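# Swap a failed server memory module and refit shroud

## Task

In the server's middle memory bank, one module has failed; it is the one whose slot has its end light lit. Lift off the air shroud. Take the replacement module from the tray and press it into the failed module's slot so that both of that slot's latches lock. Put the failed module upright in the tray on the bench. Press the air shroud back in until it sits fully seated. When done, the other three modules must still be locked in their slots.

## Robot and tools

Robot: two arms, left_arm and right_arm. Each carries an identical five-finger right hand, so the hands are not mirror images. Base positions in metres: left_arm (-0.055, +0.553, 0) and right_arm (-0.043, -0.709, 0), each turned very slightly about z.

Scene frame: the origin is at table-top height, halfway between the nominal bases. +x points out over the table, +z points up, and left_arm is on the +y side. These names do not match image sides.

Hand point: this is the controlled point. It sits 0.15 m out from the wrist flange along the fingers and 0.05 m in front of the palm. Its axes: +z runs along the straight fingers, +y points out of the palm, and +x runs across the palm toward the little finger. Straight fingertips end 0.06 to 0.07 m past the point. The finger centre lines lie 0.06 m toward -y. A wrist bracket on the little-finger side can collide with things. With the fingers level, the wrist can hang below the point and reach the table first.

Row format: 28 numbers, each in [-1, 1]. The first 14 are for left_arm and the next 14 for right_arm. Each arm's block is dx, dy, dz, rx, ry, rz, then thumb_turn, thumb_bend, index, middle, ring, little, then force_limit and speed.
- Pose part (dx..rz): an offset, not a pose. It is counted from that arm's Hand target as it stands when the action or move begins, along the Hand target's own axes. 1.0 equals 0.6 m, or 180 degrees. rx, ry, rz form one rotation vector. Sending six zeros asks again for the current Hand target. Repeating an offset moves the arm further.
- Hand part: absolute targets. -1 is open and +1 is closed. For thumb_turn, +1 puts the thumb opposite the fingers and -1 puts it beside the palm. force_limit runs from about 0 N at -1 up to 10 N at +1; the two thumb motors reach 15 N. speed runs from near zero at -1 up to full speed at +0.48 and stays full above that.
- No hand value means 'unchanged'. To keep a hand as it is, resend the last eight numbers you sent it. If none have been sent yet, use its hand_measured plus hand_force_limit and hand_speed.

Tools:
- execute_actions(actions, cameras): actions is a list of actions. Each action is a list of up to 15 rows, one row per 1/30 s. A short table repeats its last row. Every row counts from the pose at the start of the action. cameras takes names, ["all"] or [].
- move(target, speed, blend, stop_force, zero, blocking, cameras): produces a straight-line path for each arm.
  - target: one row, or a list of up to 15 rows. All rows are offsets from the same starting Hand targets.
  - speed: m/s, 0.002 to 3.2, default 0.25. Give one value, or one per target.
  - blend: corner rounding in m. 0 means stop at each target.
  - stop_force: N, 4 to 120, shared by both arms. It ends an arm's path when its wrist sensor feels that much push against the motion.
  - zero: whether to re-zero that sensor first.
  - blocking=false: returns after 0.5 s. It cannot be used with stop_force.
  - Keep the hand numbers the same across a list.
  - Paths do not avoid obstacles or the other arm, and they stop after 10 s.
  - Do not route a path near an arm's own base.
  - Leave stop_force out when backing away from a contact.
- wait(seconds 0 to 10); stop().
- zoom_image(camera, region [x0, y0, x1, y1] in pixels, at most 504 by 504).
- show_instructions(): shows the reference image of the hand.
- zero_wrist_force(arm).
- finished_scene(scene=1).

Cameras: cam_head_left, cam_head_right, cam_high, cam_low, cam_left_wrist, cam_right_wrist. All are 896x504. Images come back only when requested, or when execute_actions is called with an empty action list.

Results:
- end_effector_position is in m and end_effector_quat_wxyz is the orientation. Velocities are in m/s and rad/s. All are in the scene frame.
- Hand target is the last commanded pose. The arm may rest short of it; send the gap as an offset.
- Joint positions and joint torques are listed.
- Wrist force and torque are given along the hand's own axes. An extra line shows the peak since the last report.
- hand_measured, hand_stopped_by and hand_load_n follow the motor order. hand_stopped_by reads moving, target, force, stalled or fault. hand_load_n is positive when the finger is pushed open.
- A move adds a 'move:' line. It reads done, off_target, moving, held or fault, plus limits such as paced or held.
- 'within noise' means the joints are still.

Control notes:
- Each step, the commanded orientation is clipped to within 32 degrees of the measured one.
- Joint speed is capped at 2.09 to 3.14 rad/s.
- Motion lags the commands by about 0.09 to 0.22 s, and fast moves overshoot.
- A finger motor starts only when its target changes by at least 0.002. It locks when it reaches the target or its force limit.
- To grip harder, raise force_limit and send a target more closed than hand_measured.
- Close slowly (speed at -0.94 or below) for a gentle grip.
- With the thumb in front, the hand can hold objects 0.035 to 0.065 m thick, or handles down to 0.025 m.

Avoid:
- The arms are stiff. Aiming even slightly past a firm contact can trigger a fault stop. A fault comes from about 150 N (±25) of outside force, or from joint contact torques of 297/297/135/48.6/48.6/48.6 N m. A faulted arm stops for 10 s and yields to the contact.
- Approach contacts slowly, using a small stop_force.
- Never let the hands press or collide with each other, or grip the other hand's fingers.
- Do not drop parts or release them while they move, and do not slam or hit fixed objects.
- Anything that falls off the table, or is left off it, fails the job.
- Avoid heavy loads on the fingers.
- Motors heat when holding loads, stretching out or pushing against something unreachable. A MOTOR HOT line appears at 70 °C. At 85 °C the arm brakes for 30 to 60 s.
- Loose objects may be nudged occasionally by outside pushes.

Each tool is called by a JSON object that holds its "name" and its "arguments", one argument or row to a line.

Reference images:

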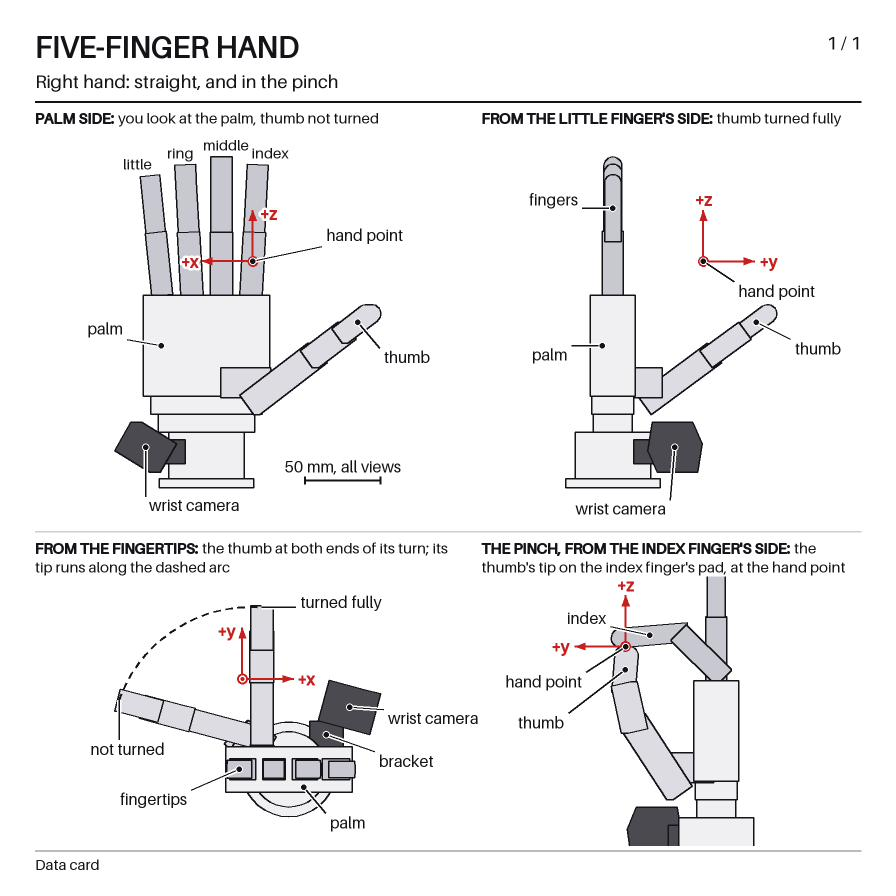

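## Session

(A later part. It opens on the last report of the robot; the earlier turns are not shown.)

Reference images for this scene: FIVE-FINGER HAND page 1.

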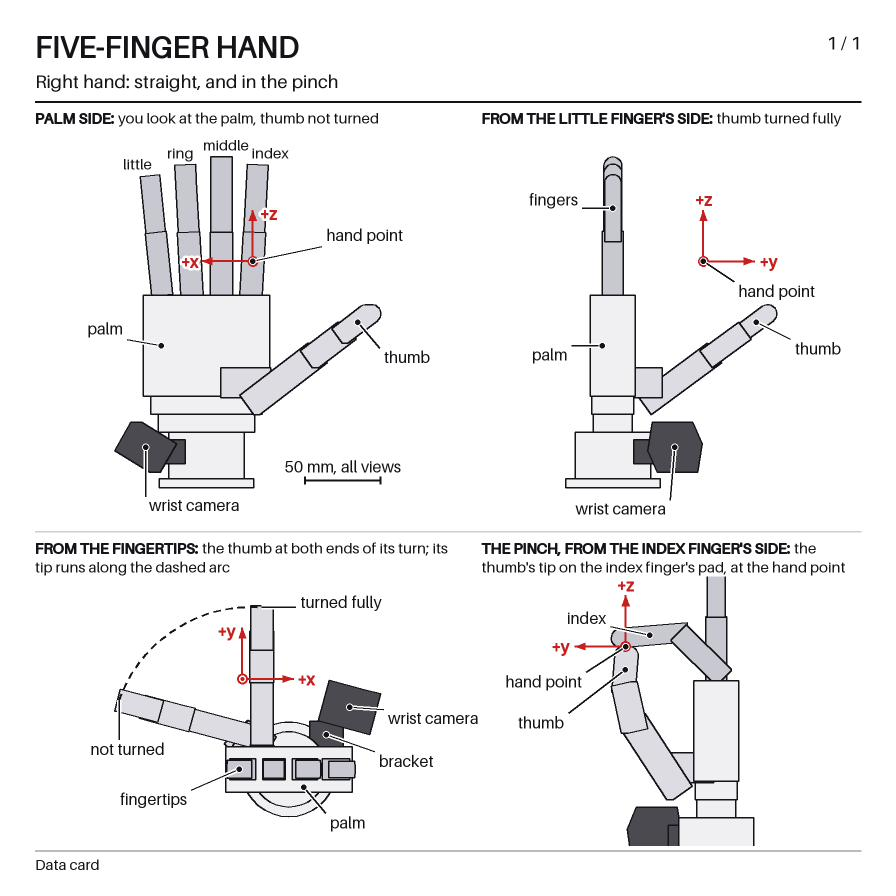

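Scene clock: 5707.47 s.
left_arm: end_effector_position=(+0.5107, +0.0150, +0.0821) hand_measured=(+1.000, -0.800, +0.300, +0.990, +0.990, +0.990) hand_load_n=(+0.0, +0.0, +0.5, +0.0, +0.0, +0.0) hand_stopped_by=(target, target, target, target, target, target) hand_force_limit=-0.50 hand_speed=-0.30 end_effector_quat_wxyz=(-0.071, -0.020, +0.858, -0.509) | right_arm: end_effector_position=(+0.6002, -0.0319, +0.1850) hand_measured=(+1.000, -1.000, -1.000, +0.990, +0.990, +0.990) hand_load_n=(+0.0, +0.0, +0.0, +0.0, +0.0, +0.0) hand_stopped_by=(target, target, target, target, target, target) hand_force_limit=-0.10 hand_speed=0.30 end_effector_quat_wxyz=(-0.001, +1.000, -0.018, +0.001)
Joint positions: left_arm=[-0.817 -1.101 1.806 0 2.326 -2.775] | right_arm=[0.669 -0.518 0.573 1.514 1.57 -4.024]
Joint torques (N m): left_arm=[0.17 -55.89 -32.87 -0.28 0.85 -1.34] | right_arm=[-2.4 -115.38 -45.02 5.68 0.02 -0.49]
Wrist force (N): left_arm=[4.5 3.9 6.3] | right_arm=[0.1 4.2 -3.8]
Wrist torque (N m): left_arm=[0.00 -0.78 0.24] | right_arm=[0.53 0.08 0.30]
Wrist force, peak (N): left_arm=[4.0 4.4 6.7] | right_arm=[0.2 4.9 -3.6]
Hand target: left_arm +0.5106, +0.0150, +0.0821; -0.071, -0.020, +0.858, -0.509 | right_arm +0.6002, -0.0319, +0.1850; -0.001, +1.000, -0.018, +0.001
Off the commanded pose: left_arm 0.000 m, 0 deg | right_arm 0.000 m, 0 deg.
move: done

{"name": "move", "arguments": {
  "target": [
    [-0.00009,-0.00121,0.00219,0,0,0,1,-0.8,0.3,0.99,0.99,0.99,-0.5,-0.3,0,0,0,0,0,0,1,-1,-1,0.99,0.99,0.99,-0.1,0.3],
    [-0.00176,0.00893,0.00771,0,0,0,1,-0.8,0.3,0.99,0.99,0.99,-0.5,-0.3,0,0,0,0,0,0,1,-1,-1,0.99,0.99,0.99,-0.1,0.3]
  ],
  "speed": 0.01,
  "stop_force": 4
}}

{"name": "move", "arguments": {
  "target": [0,0,0,0,0,0,1,0.1,0.3,0.99,0.99,0.99,-0.4,-0.93,0,0,0,0,0,0,1,-1,-1,0.99,0.99,0.99,-0.1,0.3],
  "speed": 0.02
}}

Scene clock: 5715.57 s.
left_arm: end_effector_position=(+0.5106, +0.0135, +0.0751) hand_measured=(+1.000, -0.800, +0.300, +0.990, +0.990, +0.990) hand_load_n=(+0.0, +0.0, -1.0, +0.0, +0.0, +0.0) hand_stopped_by=(target, target, target, target, target, target) hand_force_limit=-0.50 hand_speed=-0.30 end_effector_quat_wxyz=(-0.071, -0.020, +0.858, -0.509) | right_arm: end_effector_position=(+0.6002, -0.0319, +0.1850) hand_measured=(+1.000, -1.000, -1.000, +0.990, +0.990, +0.990) hand_load_n=(+0.0, +0.0, +0.0, +0.0, +0.0, +0.0) hand_stopped_by=(target, target, target, target, target, target) hand_force_limit=-0.10 hand_speed=0.30 end_effector_quat_wxyz=(-0.001, +1.000, -0.018, +0.001)
Joint positions: left_arm=[-0.819 -1.092 1.809 -0.011 2.325 -2.777] | right_arm=[0.669 -0.518 0.573 1.514 1.57 -4.024]
Joint torques (N m): left_arm=[6.68 -74.86 -27.75 3.7 2.37 3.44] | right_arm=[-1.57 -114.89 -45 5.99 -0.03 -0.13]
Wrist force (N): left_arm=[5.5 1.4 5.2] | right_arm=[0.0 4.4 -3.5]
Wrist torque (N m): left_arm=[-0.06 -0.84 0.43] | right_arm=[0.54 0.09 0.30]
Wrist force, peak (N): left_arm=[4.1 4.1 7.2] | right_arm=[0.0 4.6 -4.0]
Hand target: left_arm +0.5106, +0.0135, +0.0751; -0.071, -0.020, +0.858, -0.509 | right_arm +0.6002, -0.0319, +0.1850; -0.001, +1.000, -0.018, +0.001
Off the commanded pose: left_arm 0.000 m, 0 deg | right_arm 0.000 m, 0 deg.
move: done

Scene clock: 5718.90 s.
left_arm: end_effector_position=(+0.5106, +0.0135, +0.0751) hand_measured=(+1.000, -0.490, +0.300, +0.990, +0.990, +0.990) hand_load_n=(+1.0, +4.5, -1.0, +0.0, +0.0, +0.0) hand_stopped_by=(target, force, target, target, target, target) hand_force_limit=-0.40 hand_speed=-0.93 end_effector_quat_wxyz=(-0.071, -0.020, +0.858, -0.509) | right_arm: end_effector_position=(+0.6002, -0.0319, +0.1850) hand_measured=(+1.000, -1.000, -1.000, +0.990, +0.990, +0.990) hand_load_n=(+0.0, +0.0, +0.0, +0.0, +0.0, +0.0) hand_stopped_by=(target, target, target, target, target, target) hand_force_limit=-0.10 hand_speed=0.30 end_effector_quat_wxyz=(-0.001, +1.000, -0.018, +0.001)
Joint positions: left_arm=[-0.819 -1.092 1.809 -0.011 2.325 -2.777] | right_arm=[0.669 -0.518 0.573 1.514 1.57 -4.024]
Joint torques (N m): left_arm=[4.86 -74.32 -40.74 4.13 2.47 3.81] | right_arm=[-0.32 -116.06 -44.84 5.89 -0.08 0.32]
Wrist force (N): left_arm=[4.7 1.5 5.4] | right_arm=[0.0 4.7 -3.3]
Wrist torque (N m): left_arm=[-0.08 -0.73 0.37] | right_arm=[0.59 0.08 0.31]
Wrist force, peak (N): left_arm=[5.4 1.8 5.6] | right_arm=[0.2 4.9 -3.5]
Hand target: left_arm +0.5106, +0.0135, +0.0751; -0.071, -0.020, +0.858, -0.509 | right_arm +0.6002, -0.0319, +0.1850; -0.001, +1.000, -0.018, +0.001
Off the commanded pose: left_arm 0.000 m, 0 deg | right_arm 0.000 m, 0 deg.
move: done

{"name": "execute_actions", "arguments": {
  "actions": [],
  "cameras": ["cam_left_wrist", "cam_right_wrist"]
}}

{"name": "zoom_image", "arguments": {
  "camera": "cam_left_wrist",
  "region": [420, 110, 600, 290]
}}

{"name": "zoom_image", "arguments": {
  "camera": "cam_right_wrist",
  "region": [280, 200, 400, 360]
}}

Scene clock: 5726.40 s.
left_arm: end_effector_position=(+0.5106, +0.0135, +0.0751) hand_measured=(+1.000, -0.490, +0.300, +0.990, +0.990, +0.990) hand_load_n=(+1.5, +4.5, -1.0, -0.5, +0.0, +0.0) hand_stopped_by=(target, force, target, target, target, target) hand_force_limit=-0.40 hand_speed=-0.93 end_effector_quat_wxyz=(-0.071, -0.020, +0.858, -0.509) | right_arm: end_effector_position=(+0.6002, -0.0319, +0.1850) hand_measured=(+1.000, -1.000, -1.000, +0.990, +0.990, +0.990) hand_load_n=(+0.0, +0.0, +0.0, +0.0, +0.0, +0.0) hand_stopped_by=(target, target, target, target, target, target) hand_force_limit=-0.10 hand_speed=0.30 end_effector_quat_wxyz=(-0.001, +1.000, -0.018, +0.001)
Joint positions: left_arm=[-0.819 -1.092 1.809 -0.011 2.325 -2.777] | right_arm=[0.669 -0.518 0.573 1.514 1.57 -4.024]
Joint velocities: within noise
Joint torques (N m): left_arm=[3.44 -73.28 -41.09 3.75 2.01 3.86] | right_arm=[0.92 -115.53 -44.56 5.71 -0.29 0.55]
Motor temperatures (°C): left_arm=[32 33 34 34 31 35] | right_arm=[27 32 31 36 38 37]
Wrist force (N): left_arm=[4.8 2.0 5.0] | right_arm=[0.0 4.3 -3.7]
Wrist torque (N m): left_arm=[0.03 -0.73 0.39] | right_arm=[0.54 0.08 0.31]
Wrist force, peak (N): left_arm=[5.2 1.9 5.7] | right_arm=[-0.2 4.8 -3.8]
Hand target: left_arm +0.5106, +0.0135, +0.0751; -0.071, -0.020, +0.858, -0.509 | right_arm +0.6002, -0.0319, +0.1850; -0.001, +1.000, -0.018, +0.001
Off the commanded pose: left_arm 0.000 m, 0 deg | right_arm 0.000 m, 0 deg.
Images, in order (width x height): cam_left_wrist 896x504, cam_right_wrist 896x504.

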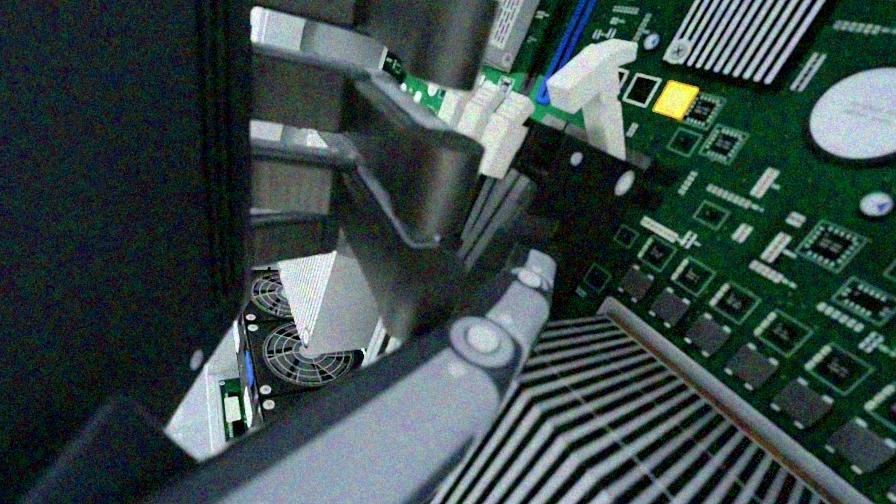

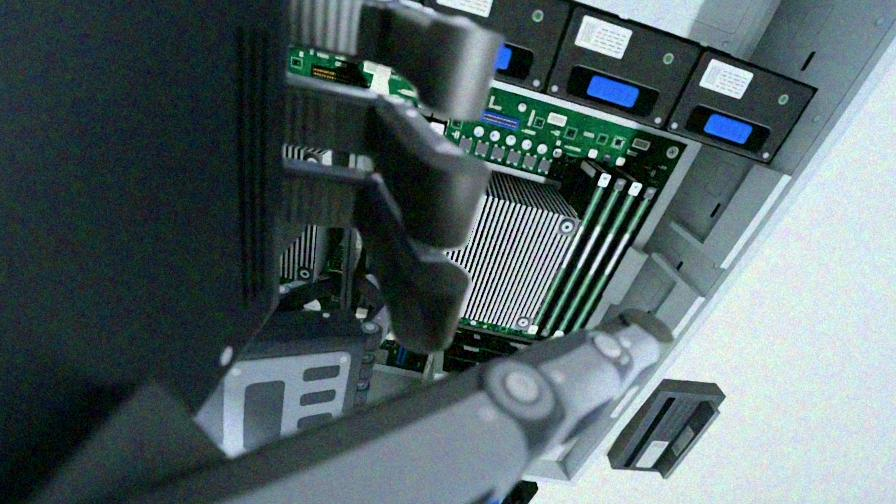

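Scaled by 2.800 from the camera's 896x504 image, which has a finer 1280x720 frame.

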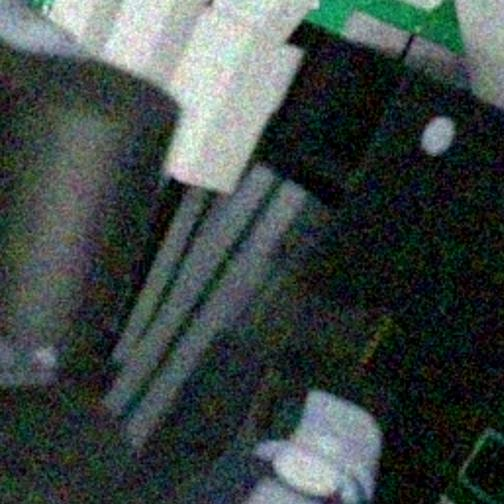

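Scaled by 3.150 from the camera's 896x504 image, which has a finer 1280x720 frame.

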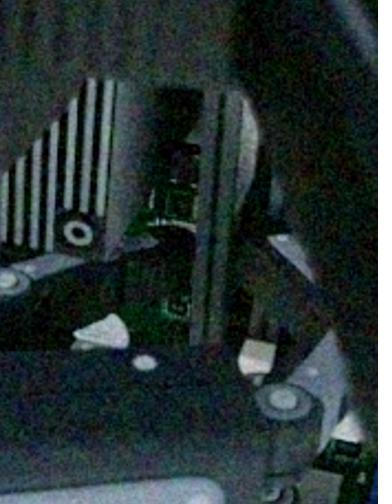

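{"name": "move", "arguments": {
  "target": [0.00011,0.00161,-0.00263,0,0,0,1,0.12,0.3,0.99,0.99,0.99,0.0,-0.93,0,0,0,0,0,0,1,-1,-1,0.99,0.99,0.99,-0.1,0.3],
  "speed": 0.006
}}

Scene clock: 5742.57 s.
left_arm: end_effector_position=(+0.5106, +0.0153, +0.0751) hand_measured=(+1.000, -0.464, +0.300, +0.990, +0.990, +0.990) hand_load_n=(+2.0, +7.0, +4.0, -0.5, +0.0, +0.0) hand_stopped_by=(target, force, target, target, target, target) hand_force_limit=0.00 hand_speed=-0.93 end_effector_quat_wxyz=(-0.071, -0.020, +0.858, -0.509) | right_arm: end_effector_position=(+0.6002, -0.0319, +0.1850) hand_measured=(+1.000, -1.000, -1.000, +0.990, +0.990, +0.990) hand_load_n=(+0.0, +0.0, +0.0, +0.0, +0.0, +0.0) hand_stopped_by=(target, target, target, target, target, target) hand_force_limit=-0.10 hand_speed=0.30 end_effector_quat_wxyz=(-0.001, +1.000, -0.018, +0.001)
Joint positions: left_arm=[-0.817 -1.093 1.81 -0.011 2.327 -2.775] | right_arm=[0.669 -0.518 0.573 1.514 1.57 -4.024]
Joint torques (N m): left_arm=[5.96 -67.94 -14.73 5.1 1.28 3.03] | right_arm=[-0.08 -116.21 -44.47 5.71 -0.13 0.71]
Wrist force (N): left_arm=[4.2 -4.2 9.6] | right_arm=[0.1 4.3 -3.4]
Wrist torque (N m): left_arm=[-0.05 -0.74 0.25] | right_arm=[0.52 0.06 0.31]
Wrist force, peak (N): left_arm=[4.5 -4.5 9.5] | right_arm=[0.4 4.7 -3.8]
Hand target: left_arm +0.5106, +0.0153, +0.0750; -0.071, -0.020, +0.858, -0.509 | right_arm +0.6002, -0.0319, +0.1850; -0.001, +1.000, -0.018, +0.001
Off the commanded pose: left_arm 0.000 m, 0 deg | right_arm 0.000 m, 0 deg.
move: done

{"name": "move", "arguments": {
  "target": [0.00007,-0.00103,0.00044,0,0,0,1,0.12,0.3,0.99,0.99,0.99,0.0,-0.93,0,0,0,0,0,0,1,-1,-1,0.99,0.99,0.99,-0.1,0.3],
  "speed": 0.006
}}

Scene clock: 5746.63 s.
left_arm: end_effector_position=(+0.5106, +0.0148, +0.0754) hand_measured=(+1.000, -0.464, +0.300, +0.990, +0.990, +0.990) hand_load_n=(+2.0, +7.0, +2.5, -0.5, +0.5, +0.0) hand_stopped_by=(target, force, target, target, target, target) hand_force_limit=0.00 hand_speed=-0.93 end_effector_quat_wxyz=(-0.071, -0.020, +0.858, -0.509) | right_arm: end_effector_position=(+0.6002, -0.0319, +0.1850) hand_measured=(+1.000, -1.000, -1.000, +0.990, +0.990, +0.990) hand_load_n=(+0.0, +0.0, +0.0, +0.0, +0.0, +0.0) hand_stopped_by=(target, target, target, target, target, target) hand_force_limit=-0.10 hand_speed=0.30 end_effector_quat_wxyz=(-0.001, +1.000, -0.018, +0.001)
Joint positions: left_arm=[-0.818 -1.093 1.81 -0.011 2.326 -2.776] | right_arm=[0.669 -0.518 0.573 1.514 1.57 -4.024]
Joint torques (N m): left_arm=[-7.8 -77.75 -43.51 3.78 -0.95 -2.8] | right_arm=[0.12 -116.22 -44.53 5.79 -0.31 0.92]
Wrist force (N): left_arm=[3.4 1.9 8.0] | right_arm=[-0.1 4.2 -3.6]
Wrist torque (N m): left_arm=[-0.06 -0.75 0.36] | right_arm=[0.52 0.09 0.29]
Wrist force, peak (N): left_arm=[4.1 -4.3 10.1] | right_arm=[-0.2 4.8 -3.6]
Hand target: left_arm +0.5106, +0.0148, +0.0754; -0.071, -0.020, +0.858, -0.509 | right_arm +0.6002, -0.0319, +0.1850; -0.001, +1.000, -0.018, +0.001
Off the commanded pose: left_arm 0.000 m, 0 deg | right_arm 0.000 m, 0 deg.
move: done

{"name": "execute_actions", "arguments": {
  "actions": []
}}

Scene clock: 5779.17 s.
left_arm: end_effector_position=(+0.5106, +0.0148, +0.0754) hand_measured=(+1.000, -0.464, +0.300, +0.990, +0.990, +0.990) hand_load_n=(+2.5, +7.5, +2.5, -1.0, +0.0, +0.0) hand_stopped_by=(target, force, target, target, target, target) hand_force_limit=0.00 hand_speed=-0.93 end_effector_quat_wxyz=(-0.071, -0.020, +0.858, -0.509) | right_arm: end_effector_position=(+0.6002, -0.0319, +0.1850) hand_measured=(+1.000, -1.000, -1.000, +0.990, +0.990, +0.990) hand_load_n=(+0.0, +0.0, +0.0, +0.0, +0.0, +0.0) hand_stopped_by=(target, target, target, target, target, target) hand_force_limit=-0.10 hand_speed=0.30 end_effector_quat_wxyz=(-0.001, +1.000, -0.018, +0.001)
Joint positions: left_arm=[-0.818 -1.093 1.81 -0.011 2.326 -2.776] | right_arm=[0.669 -0.518 0.573 1.514 1.57 -4.024]
Joint velocities: within noise
Joint torques (N m): left_arm=[-9.59 -77.4 -43.74 1.26 2.33 2.37] | right_arm=[1.7 -115.57 -43.95 5.77 -0.54 1.22]
Motor temperatures (°C): left_arm=[32 33 34 34 31 35] | right_arm=[27 32 31 36 38 37]
Wrist force (N): left_arm=[3.7 3.0 7.6] | right_arm=[0.0 4.1 -3.5]
Wrist torque (N m): left_arm=[0.07 -0.74 0.38] | right_arm=[0.50 0.08 0.30]
Wrist force, peak (N): left_arm=[3.4 3.0 9.0] | right_arm=[0.1 4.8 -3.7]
Hand target: left_arm +0.5106, +0.0148, +0.0754; -0.071, -0.020, +0.858, -0.509 | right_arm +0.6002, -0.0319, +0.1850; -0.001, +1.000, -0.018, +0.001
Off the commanded pose: left_arm 0.000 m, 0 deg | right_arm 0.000 m, 0 deg.

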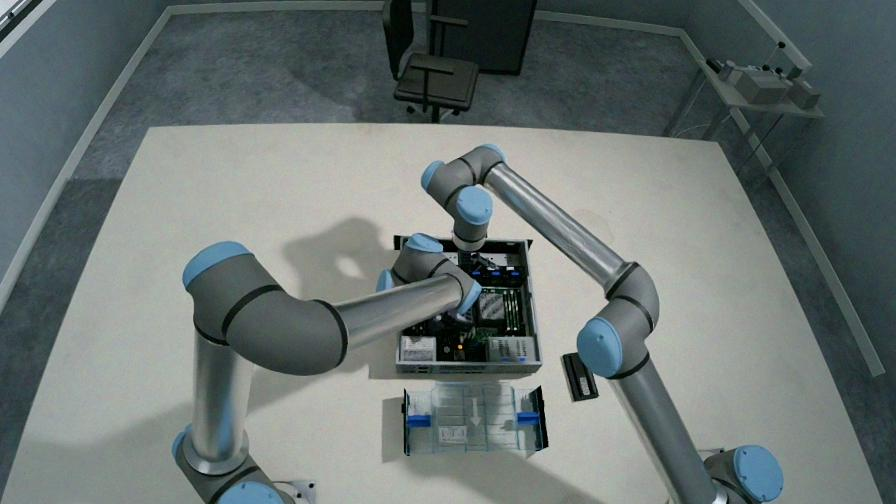

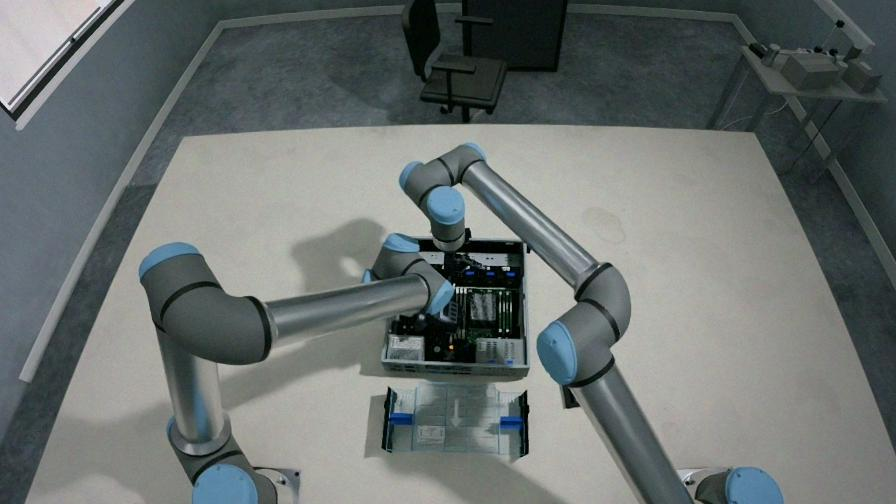

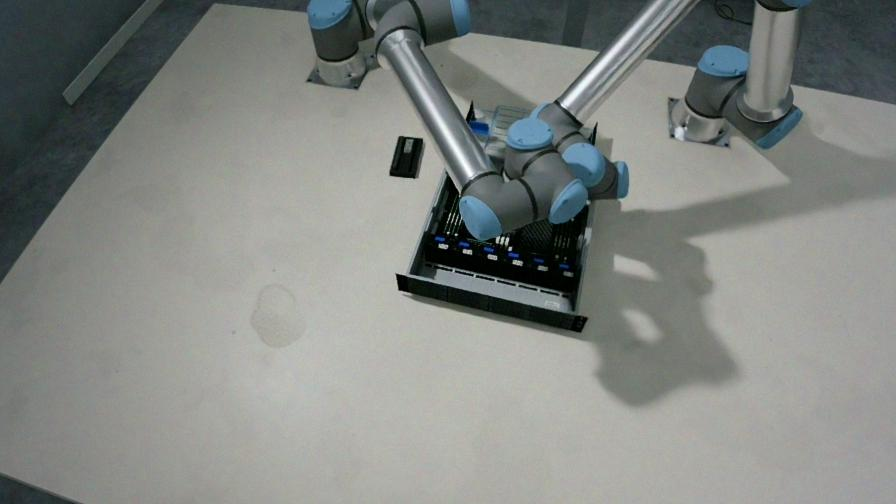

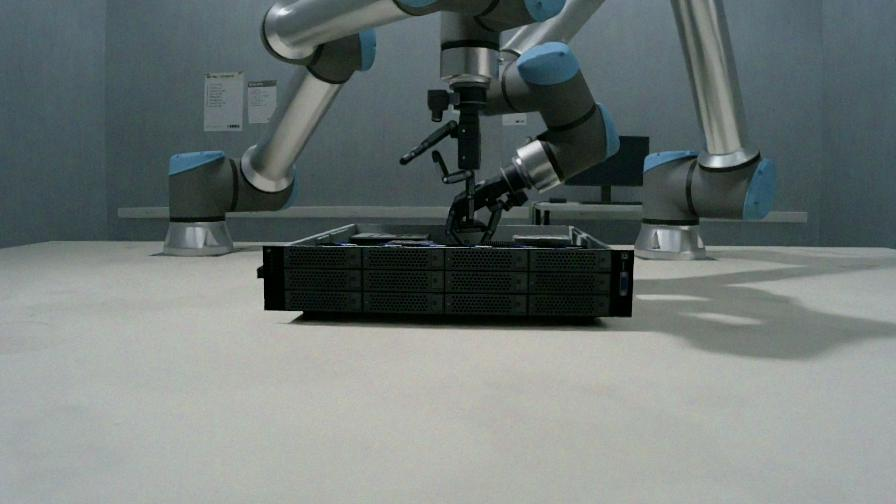

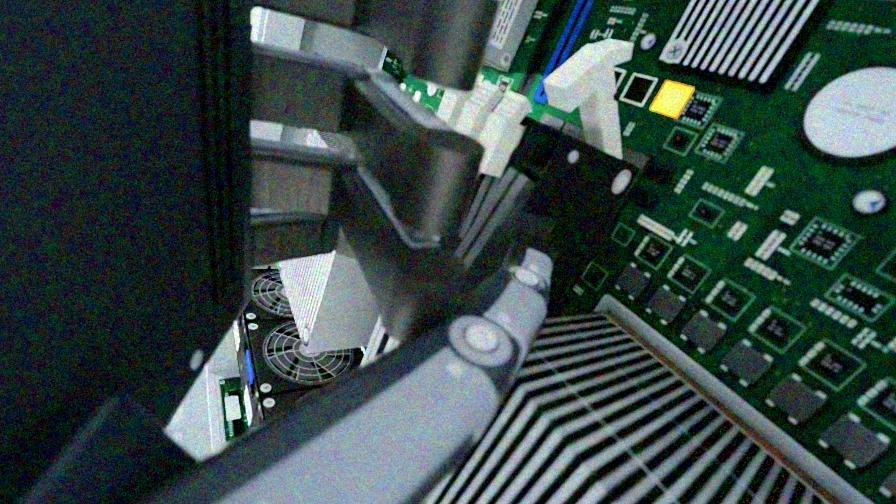

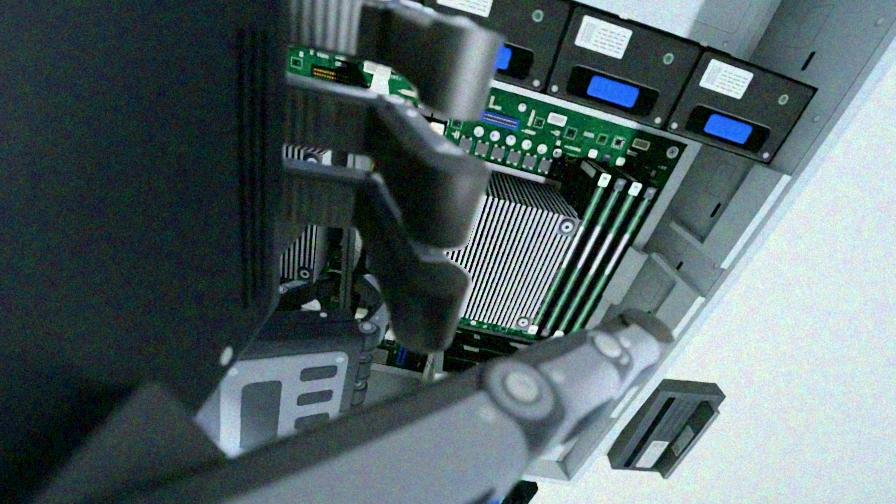

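{"name": "zoom_image", "arguments": {
  "camera": "cam_left_wrist",
  "region": [380, 60, 660, 340]
}}

Scaled by 1.800 from the camera's 896x504 image, which has a finer 1280x720 frame.

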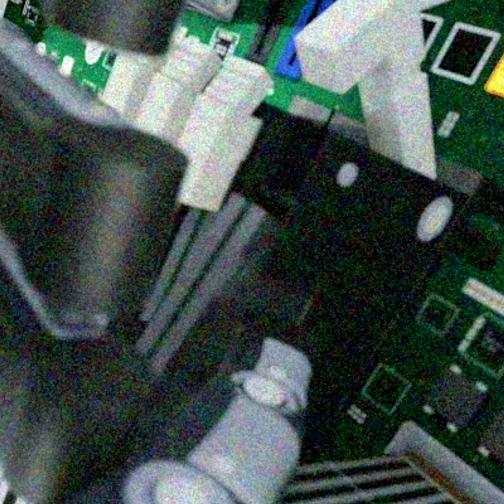

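{"name": "move", "arguments": {
  "target": [0.0019, -0.01159, -0.00631, 0, 0, 0, 1, 0.12, 0.3, 0.99, 0.99, 0.99, 0.0, -0.93, 0, 0, 0, 0, 0, 0, 1, -1, -1, 0.99, 0.99, 0.99, -0.1, 0.3],
  "speed": 0.004,
  "stop_force": 8,
  "cameras": ["cam_left_wrist", "cam_right_wrist"]
}}

Scene clock: 5794.33 s.
left_arm: end_effector_position=(+0.5106, +0.0148, +0.0835) hand_measured=(+1.000, -0.464, +0.300, +0.990, +0.990, +0.990) hand_load_n=(+2.0, +7.0, +1.0, -0.5, +0.0, +0.0) hand_stopped_by=(target, force, target, target, target, target) hand_force_limit=0.00 hand_speed=-0.93 end_effector_quat_wxyz=(-0.071, -0.020, +0.858, -0.509) | right_arm: end_effector_position=(+0.6002, -0.0319, +0.1850) hand_measured=(+1.000, -1.000, -1.000, +0.990, +0.990, +0.990) hand_load_n=(+0.0, -0.5, +0.0, +0.5, +0.0, +0.0) hand_stopped_by=(target, target, target, target, target, target) hand_force_limit=-0.10 hand_speed=0.30 end_effector_quat_wxyz=(-0.001, +1.000, -0.018, +0.001)
Joint positions: left_arm=[-0.818 -1.102 1.806 0.002 2.326 -2.775] | right_arm=[0.669 -0.518 0.573 1.514 1.57 -4.024]
Joint torques (N m): left_arm=[0.07 -61.62 -40.77 1.21 2.32 3.83] | right_arm=[2.49 -114.86 -43.57 5.75 -0.54 1.62]
Wrist force (N): left_arm=[4.4 3.8 7.1] | right_arm=[0.4 4.2 -3.4]
Wrist torque (N m): left_arm=[-0.02 -0.77 0.37] | right_arm=[0.51 0.02 0.32]
Wrist force, peak (N): left_arm=[4.2 4.2 8.5] | right_arm=[0.1 4.6 -4.0]
Hand target: left_arm +0.5106, +0.0148, +0.0834; -0.071, -0.020, +0.858, -0.509 | right_arm +0.6002, -0.0319, +0.1850; -0.001, +1.000, -0.018, +0.001
Off the commanded pose: left_arm 0.000 m, 0 deg | right_arm 0.000 m, 0 deg.
move: done
Images, in order (width x height): cam_left_wrist 896x504, cam_right_wrist 896x504.

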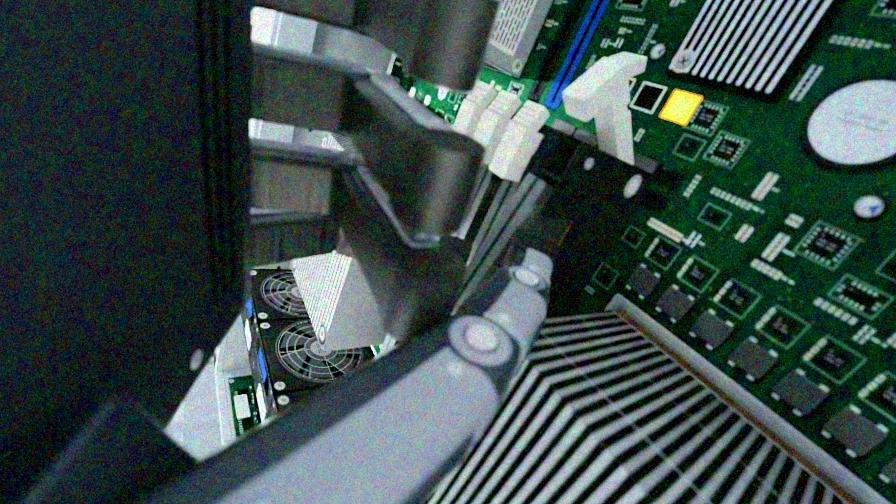

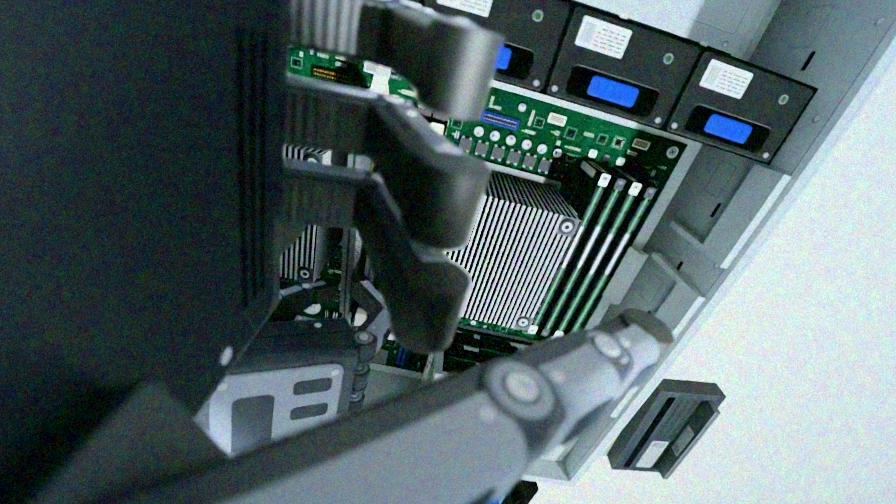

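{"name": "zoom_image", "arguments": {
  "camera": "cam_left_wrist",
  "region": [380, 60, 660, 340]
}}

{"name": "zoom_image", "arguments": {
  "camera": "cam_right_wrist",
  "region": [280, 220, 480, 420]
}}

Scaled by 1.800 from the camera's 896x504 image, which has a finer 1280x720 frame.

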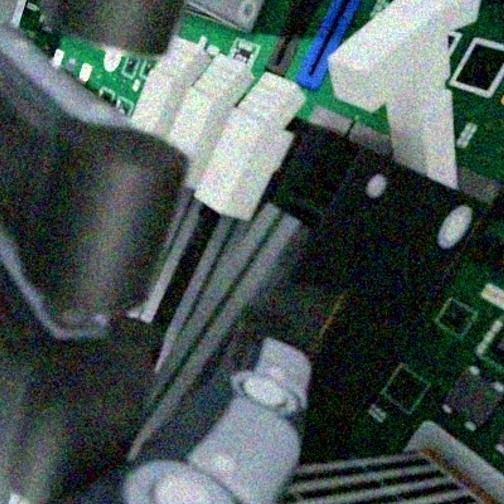

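Scaled by 2.520 from the camera's 896x504 image, which has a finer 1280x720 frame.

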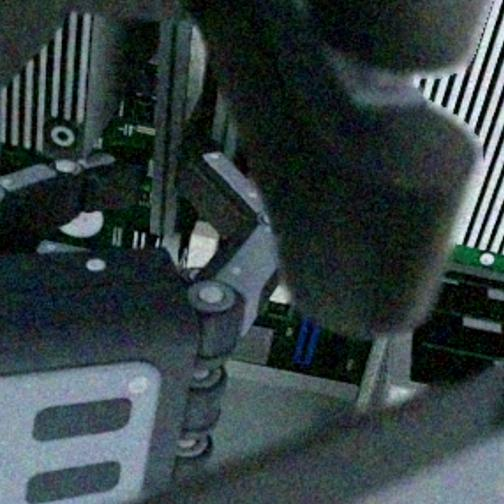

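{"name": "move", "arguments": {
  "target": [0, 0, 0, 0, 0, 0, 1, 0.12, 0.3, 0.99, 0.99, 0.99, 0.0, -0.93, 0.0569, -0.0335, -0.0519, 0, 0, 0, -1, -1, -1, -1, -1, -1, -0.1, 0.3],
  "speed": 0.1,
  "cameras": ["cam_right_wrist"]
}}

{"name": "zoom_image", "arguments": {
  "camera": "cam_right_wrist",
  "region": [300, 180, 560, 400]
}}

Scene clock: 5823.27 s.
left_arm: end_effector_position=(+0.5106, +0.0148, +0.0834) hand_measured=(+1.000, -0.464, +0.300, +0.990, +0.990, +0.990) hand_load_n=(+2.0, +7.0, +1.0, -0.5, +0.0, +0.0) hand_stopped_by=(target, force, target, target, target, target) hand_force_limit=0.00 hand_speed=-0.93 end_effector_quat_wxyz=(-0.071, -0.020, +0.858, -0.509) | right_arm: end_effector_position=(+0.6350, -0.0131, +0.2161) hand_measured=(-1.000, -1.000, -1.000, -1.000, -1.000, -1.000) hand_load_n=(+0.0, +0.0, +0.0, +0.0, +0.0, +0.0) hand_stopped_by=(target, target, target, target, target, target) hand_force_limit=-0.10 hand_speed=0.30 end_effector_quat_wxyz=(-0.001, +1.000, -0.018, +0.001)
Joint positions: left_arm=[-0.818 -1.102 1.806 0.002 2.326 -2.775] | right_arm=[0.663 -0.335 0.156 1.748 1.57 -4.03]
Joint torques (N m): left_arm=[5.26 -58.27 -23.75 0.26 2.13 3.38] | right_arm=[12.93 -132.54 -29.1 0.9 1.48 2.7]
Wrist force (N): left_arm=[4.1 3.6 6.6] | right_arm=[0.4 4.4 -4.0]
Wrist torque (N m): left_arm=[-0.01 -0.71 0.34] | right_arm=[0.62 -0.02 0.42]
Wrist force, peak (N): left_arm=[4.4 3.7 7.6] | right_arm=[0.9 4.5 -4.5]
Hand target: left_arm +0.5106, +0.0148, +0.0834; -0.071, -0.020, +0.858, -0.509 | right_arm +0.6350, -0.0131, +0.2162; -0.001, +1.000, -0.018, +0.001
Off the commanded pose: left_arm 0.000 m, 0 deg | right_arm 0.000 m, 0 deg.
move: done
Images, in order (width x height): cam_right_wrist 896x504.

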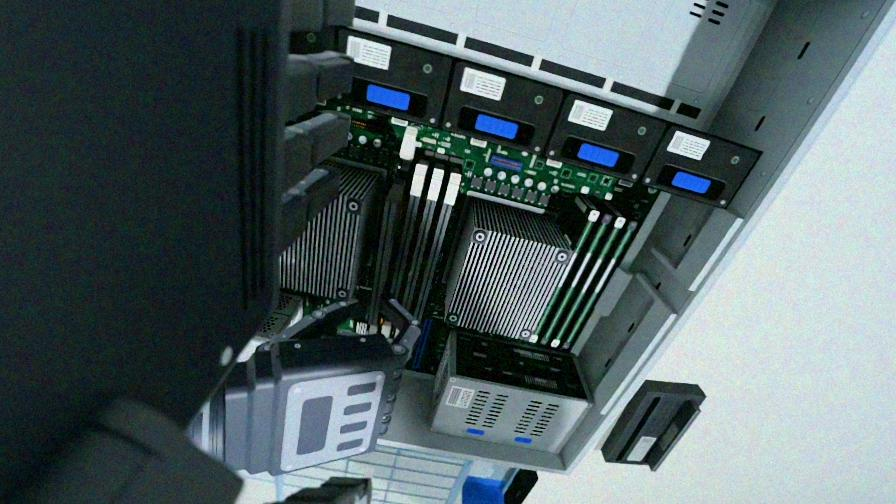

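Scaled by 1.938 from the camera's 896x504 image, which has a finer 1280x720 frame.

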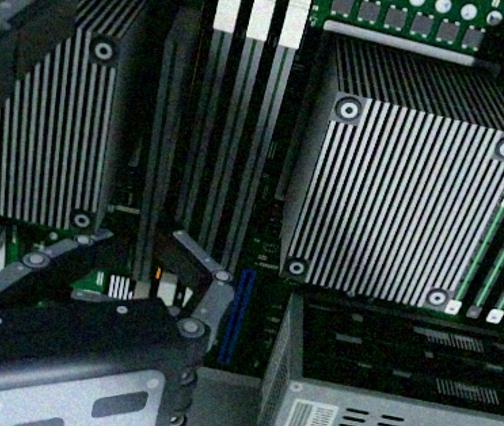

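{"name": "zoom_image", "arguments": {
  "camera": "cam_right_wrist",
  "region": [330, 140, 480, 350]
}}

Scaled by 2.400 from the camera's 896x504 image, which has a finer 1280x720 frame.

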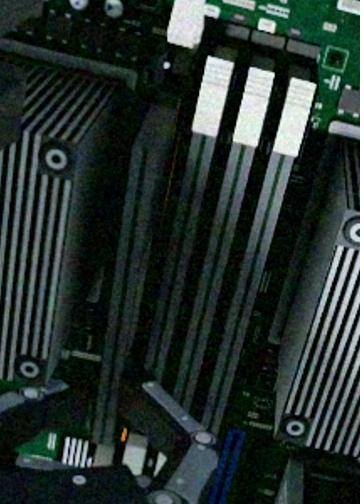

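{"name": "move", "arguments": {
  "target": [
    [0, 0, 0, 0, 0, 0, 1, -0.8, 0.3, 0.99, 0.99, 0.99, 0.0, -0.3, 0, 0, 0, 0, 0, 0, -1, -1, -1, -1, -1, -1, -0.1, 0.3],
    [0.0053, -0.0433, -0.0125, -0.0631, -0.0357, 0.0315, 1, -0.8, 0.4, 0.99, 0.99, 0.99, 0.0, -0.3, 0, 0, 0, 0, 0, 0, -1, -1, -1, -1, -1, -1, -0.1, 0.3]
  ],
  "speed": 0.05,
  "cameras": ["cam_left_wrist", "cam_right_wrist"]
}}

{"name": "zoom_image", "arguments": {
  "camera": "cam_right_wrist",
  "region": [330, 140, 480, 350]
}}

Scene clock: 5924.43 s.
left_arm: end_effector_position=(+0.5110, +0.0090, +0.1100) hand_measured=(+1.000, -0.800, +0.400, +0.990, +0.990, +0.990) hand_load_n=(+0.0, +0.0, +0.0, +0.0, +0.0, +0.0) hand_stopped_by=(target, target, target, target, target, target) hand_force_limit=0.00 hand_speed=-0.30 end_effector_quat_wxyz=(+0.000, +0.001, +0.906, -0.422) | right_arm: end_effector_position=(+0.6350, -0.0131, +0.2162) hand_measured=(-1.000, -1.000, -1.000, -1.000, -1.000, -1.000) hand_load_n=(+0.0, +0.0, +0.0, +0.0, +0.0, +0.0) hand_stopped_by=(target, target, target, target, target, target) hand_force_limit=-0.10 hand_speed=0.30 end_effector_quat_wxyz=(-0.001, +1.000, -0.018, +0.001)
Joint positions: left_arm=[-0.906 -1.146 1.761 0.212 2.078 -2.654] | right_arm=[0.663 -0.335 0.156 1.748 1.57 -4.03]
Joint torques (N m): left_arm=[7.89 -56.62 -23.1 -0.65 2.72 -3.4] | right_arm=[13.1 -132.83 -29.35 0.82 -0.67 2.64]
Wrist force (N): left_arm=[4.1 4.8 6.4] | right_arm=[0.1 4.5 -3.8]
Wrist torque (N m): left_arm=[0.07 -0.74 0.33] | right_arm=[0.62 0.01 0.40]
Wrist force, peak (N): left_arm=[4.3 3.9 7.9] | right_arm=[0.2 4.9 -4.4]
Hand target: left_arm +0.5110, +0.0090, +0.1100; +0.000, +0.001, +0.906, -0.422 | right_arm +0.6350, -0.0131, +0.2162; -0.001, +1.000, -0.018, +0.001
Off the commanded pose: left_arm 0.000 m, 0 deg | right_arm 0.000 m, 0 deg.
move: done
Images, in order (width x height): cam_left_wrist 896x504, cam_right_wrist 896x504.

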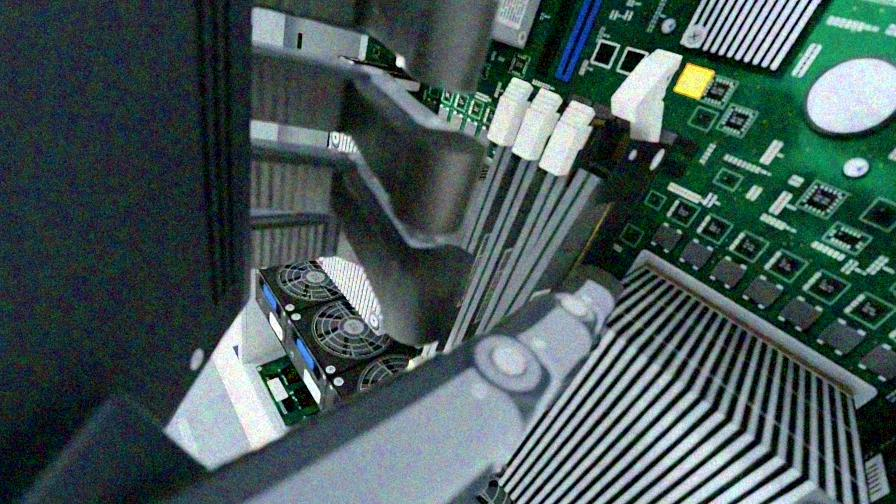

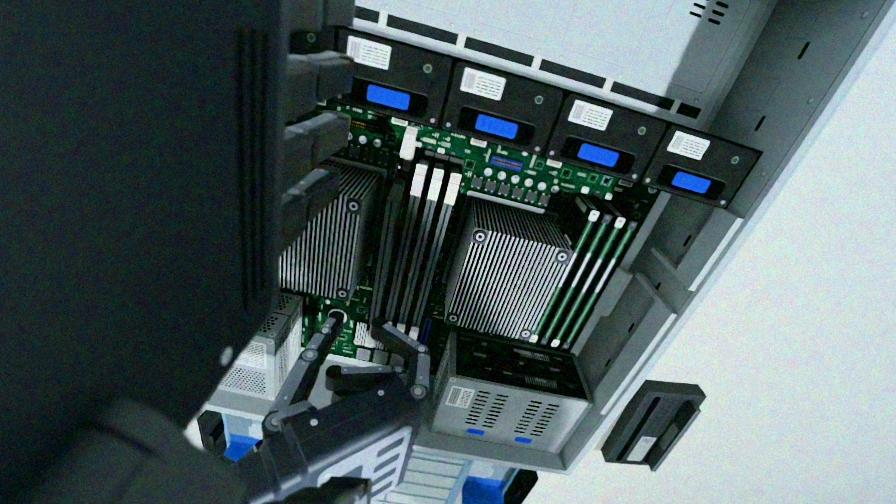

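Scaled by 2.400 from the camera's 896x504 image, which has a finer 1280x720 frame.

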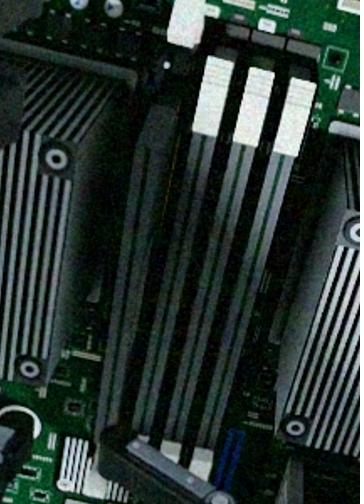

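{"name": "move", "arguments": {
  "target": [0, 0.0498, 0.0418, 0, 0, 0, 1, -0.8, 0.4, 0.99, 0.99, 0.99, 0.0, -0.3, 0, 0, 0, 0, 0, 0, -1, -1, -1, -1, -1, -1, -0.1, 0.3],
  "speed": 0.015,
  "stop_force": 4,
  "cameras": ["cam_left_wrist", "cam_right_wrist"]
}}

{"name": "zoom_image", "arguments": {
  "camera": "cam_right_wrist",
  "region": [330, 140, 480, 350]
}}

Scene clock: 5937.43 s.
left_arm: end_effector_position=(+0.5111, +0.0090, +0.0710) hand_measured=(+1.000, -0.800, +0.400, +0.990, +0.990, +0.990) hand_load_n=(+0.0, +0.0, +2.5, +0.5, +0.0, +0.0) hand_stopped_by=(target, target, target, target, target, target) hand_force_limit=0.00 hand_speed=-0.30 end_effector_quat_wxyz=(+0.000, +0.001, +0.906, -0.422) | right_arm: end_effector_position=(+0.6350, -0.0131, +0.2162) hand_measured=(-1.000, -1.000, -1.000, -1.000, -1.000, -1.000) hand_load_n=(+0.0, +0.0, +0.0, +0.0, +0.0, +0.0) hand_stopped_by=(target, target, target, target, target, target) hand_force_limit=-0.10 hand_speed=0.30 end_effector_quat_wxyz=(-0.001, +1.000, -0.018, +0.001)
Joint positions: left_arm=[-0.906 -1.106 1.784 0.149 2.078 -2.654] | right_arm=[0.663 -0.335 0.156 1.748 1.57 -4.03]
Joint torques (N m): left_arm=[6.89 -71.01 -40.78 5.57 0.01 2.98] | right_arm=[12.41 -131.63 -32.7 0.96 -0.72 1.93]
Wrist force (N): left_arm=[4.8 -0.3 9.2] | right_arm=[0.2 4.3 -3.7]
Wrist torque (N m): left_arm=[-0.04 -0.76 0.38] | right_arm=[0.59 -0.01 0.40]
Wrist force, peak (N): left_arm=[4.3 -0.5 9.9] | right_arm=[0.2 4.9 -4.1]
Hand target: left_arm +0.5111, +0.0090, +0.0710; +0.000, +0.001, +0.906, -0.422 | right_arm +0.6350, -0.0131, +0.2162; -0.001, +1.000, -0.018, +0.001
Off the commanded pose: left_arm 0.000 m, 0 deg | right_arm 0.000 m, 0 deg.
move: done
Images, in order (width x height): cam_left_wrist 896x504, cam_right_wrist 896x504.

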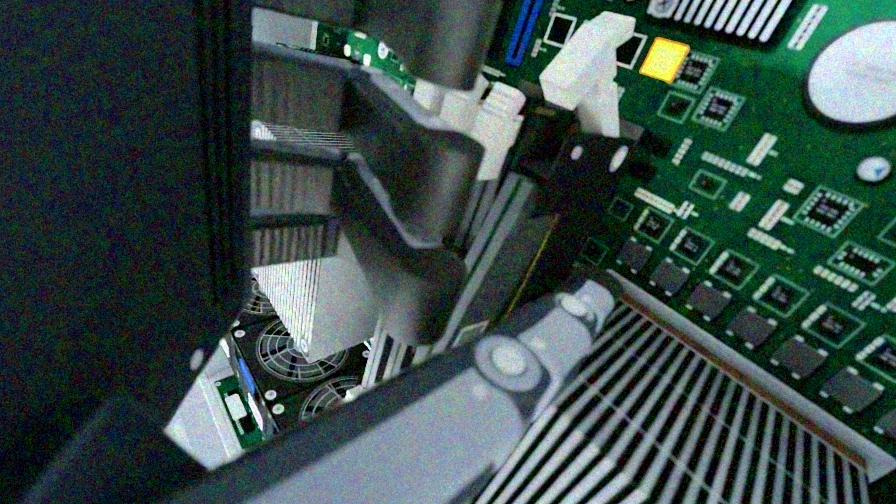

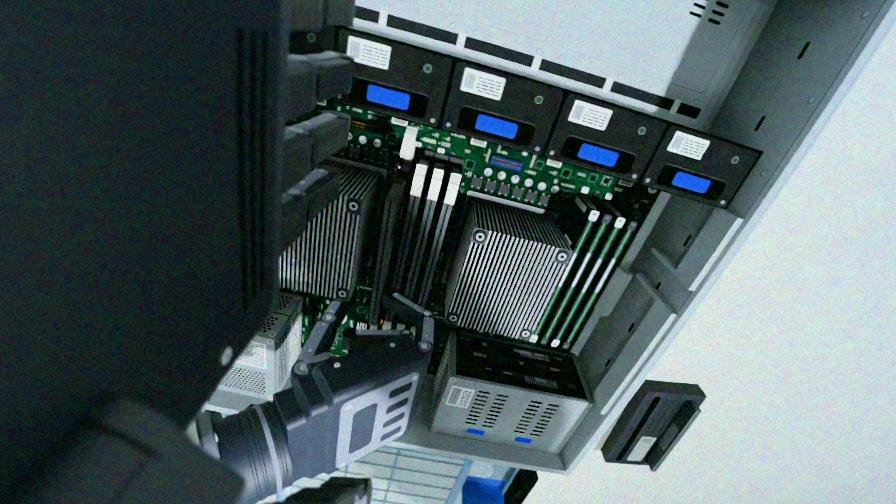

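Scaled by 2.400 from the camera's 896x504 image, which has a finer 1280x720 frame.

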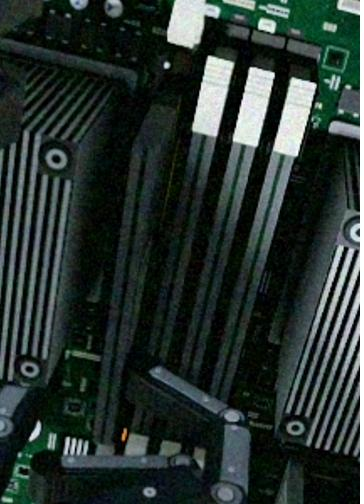

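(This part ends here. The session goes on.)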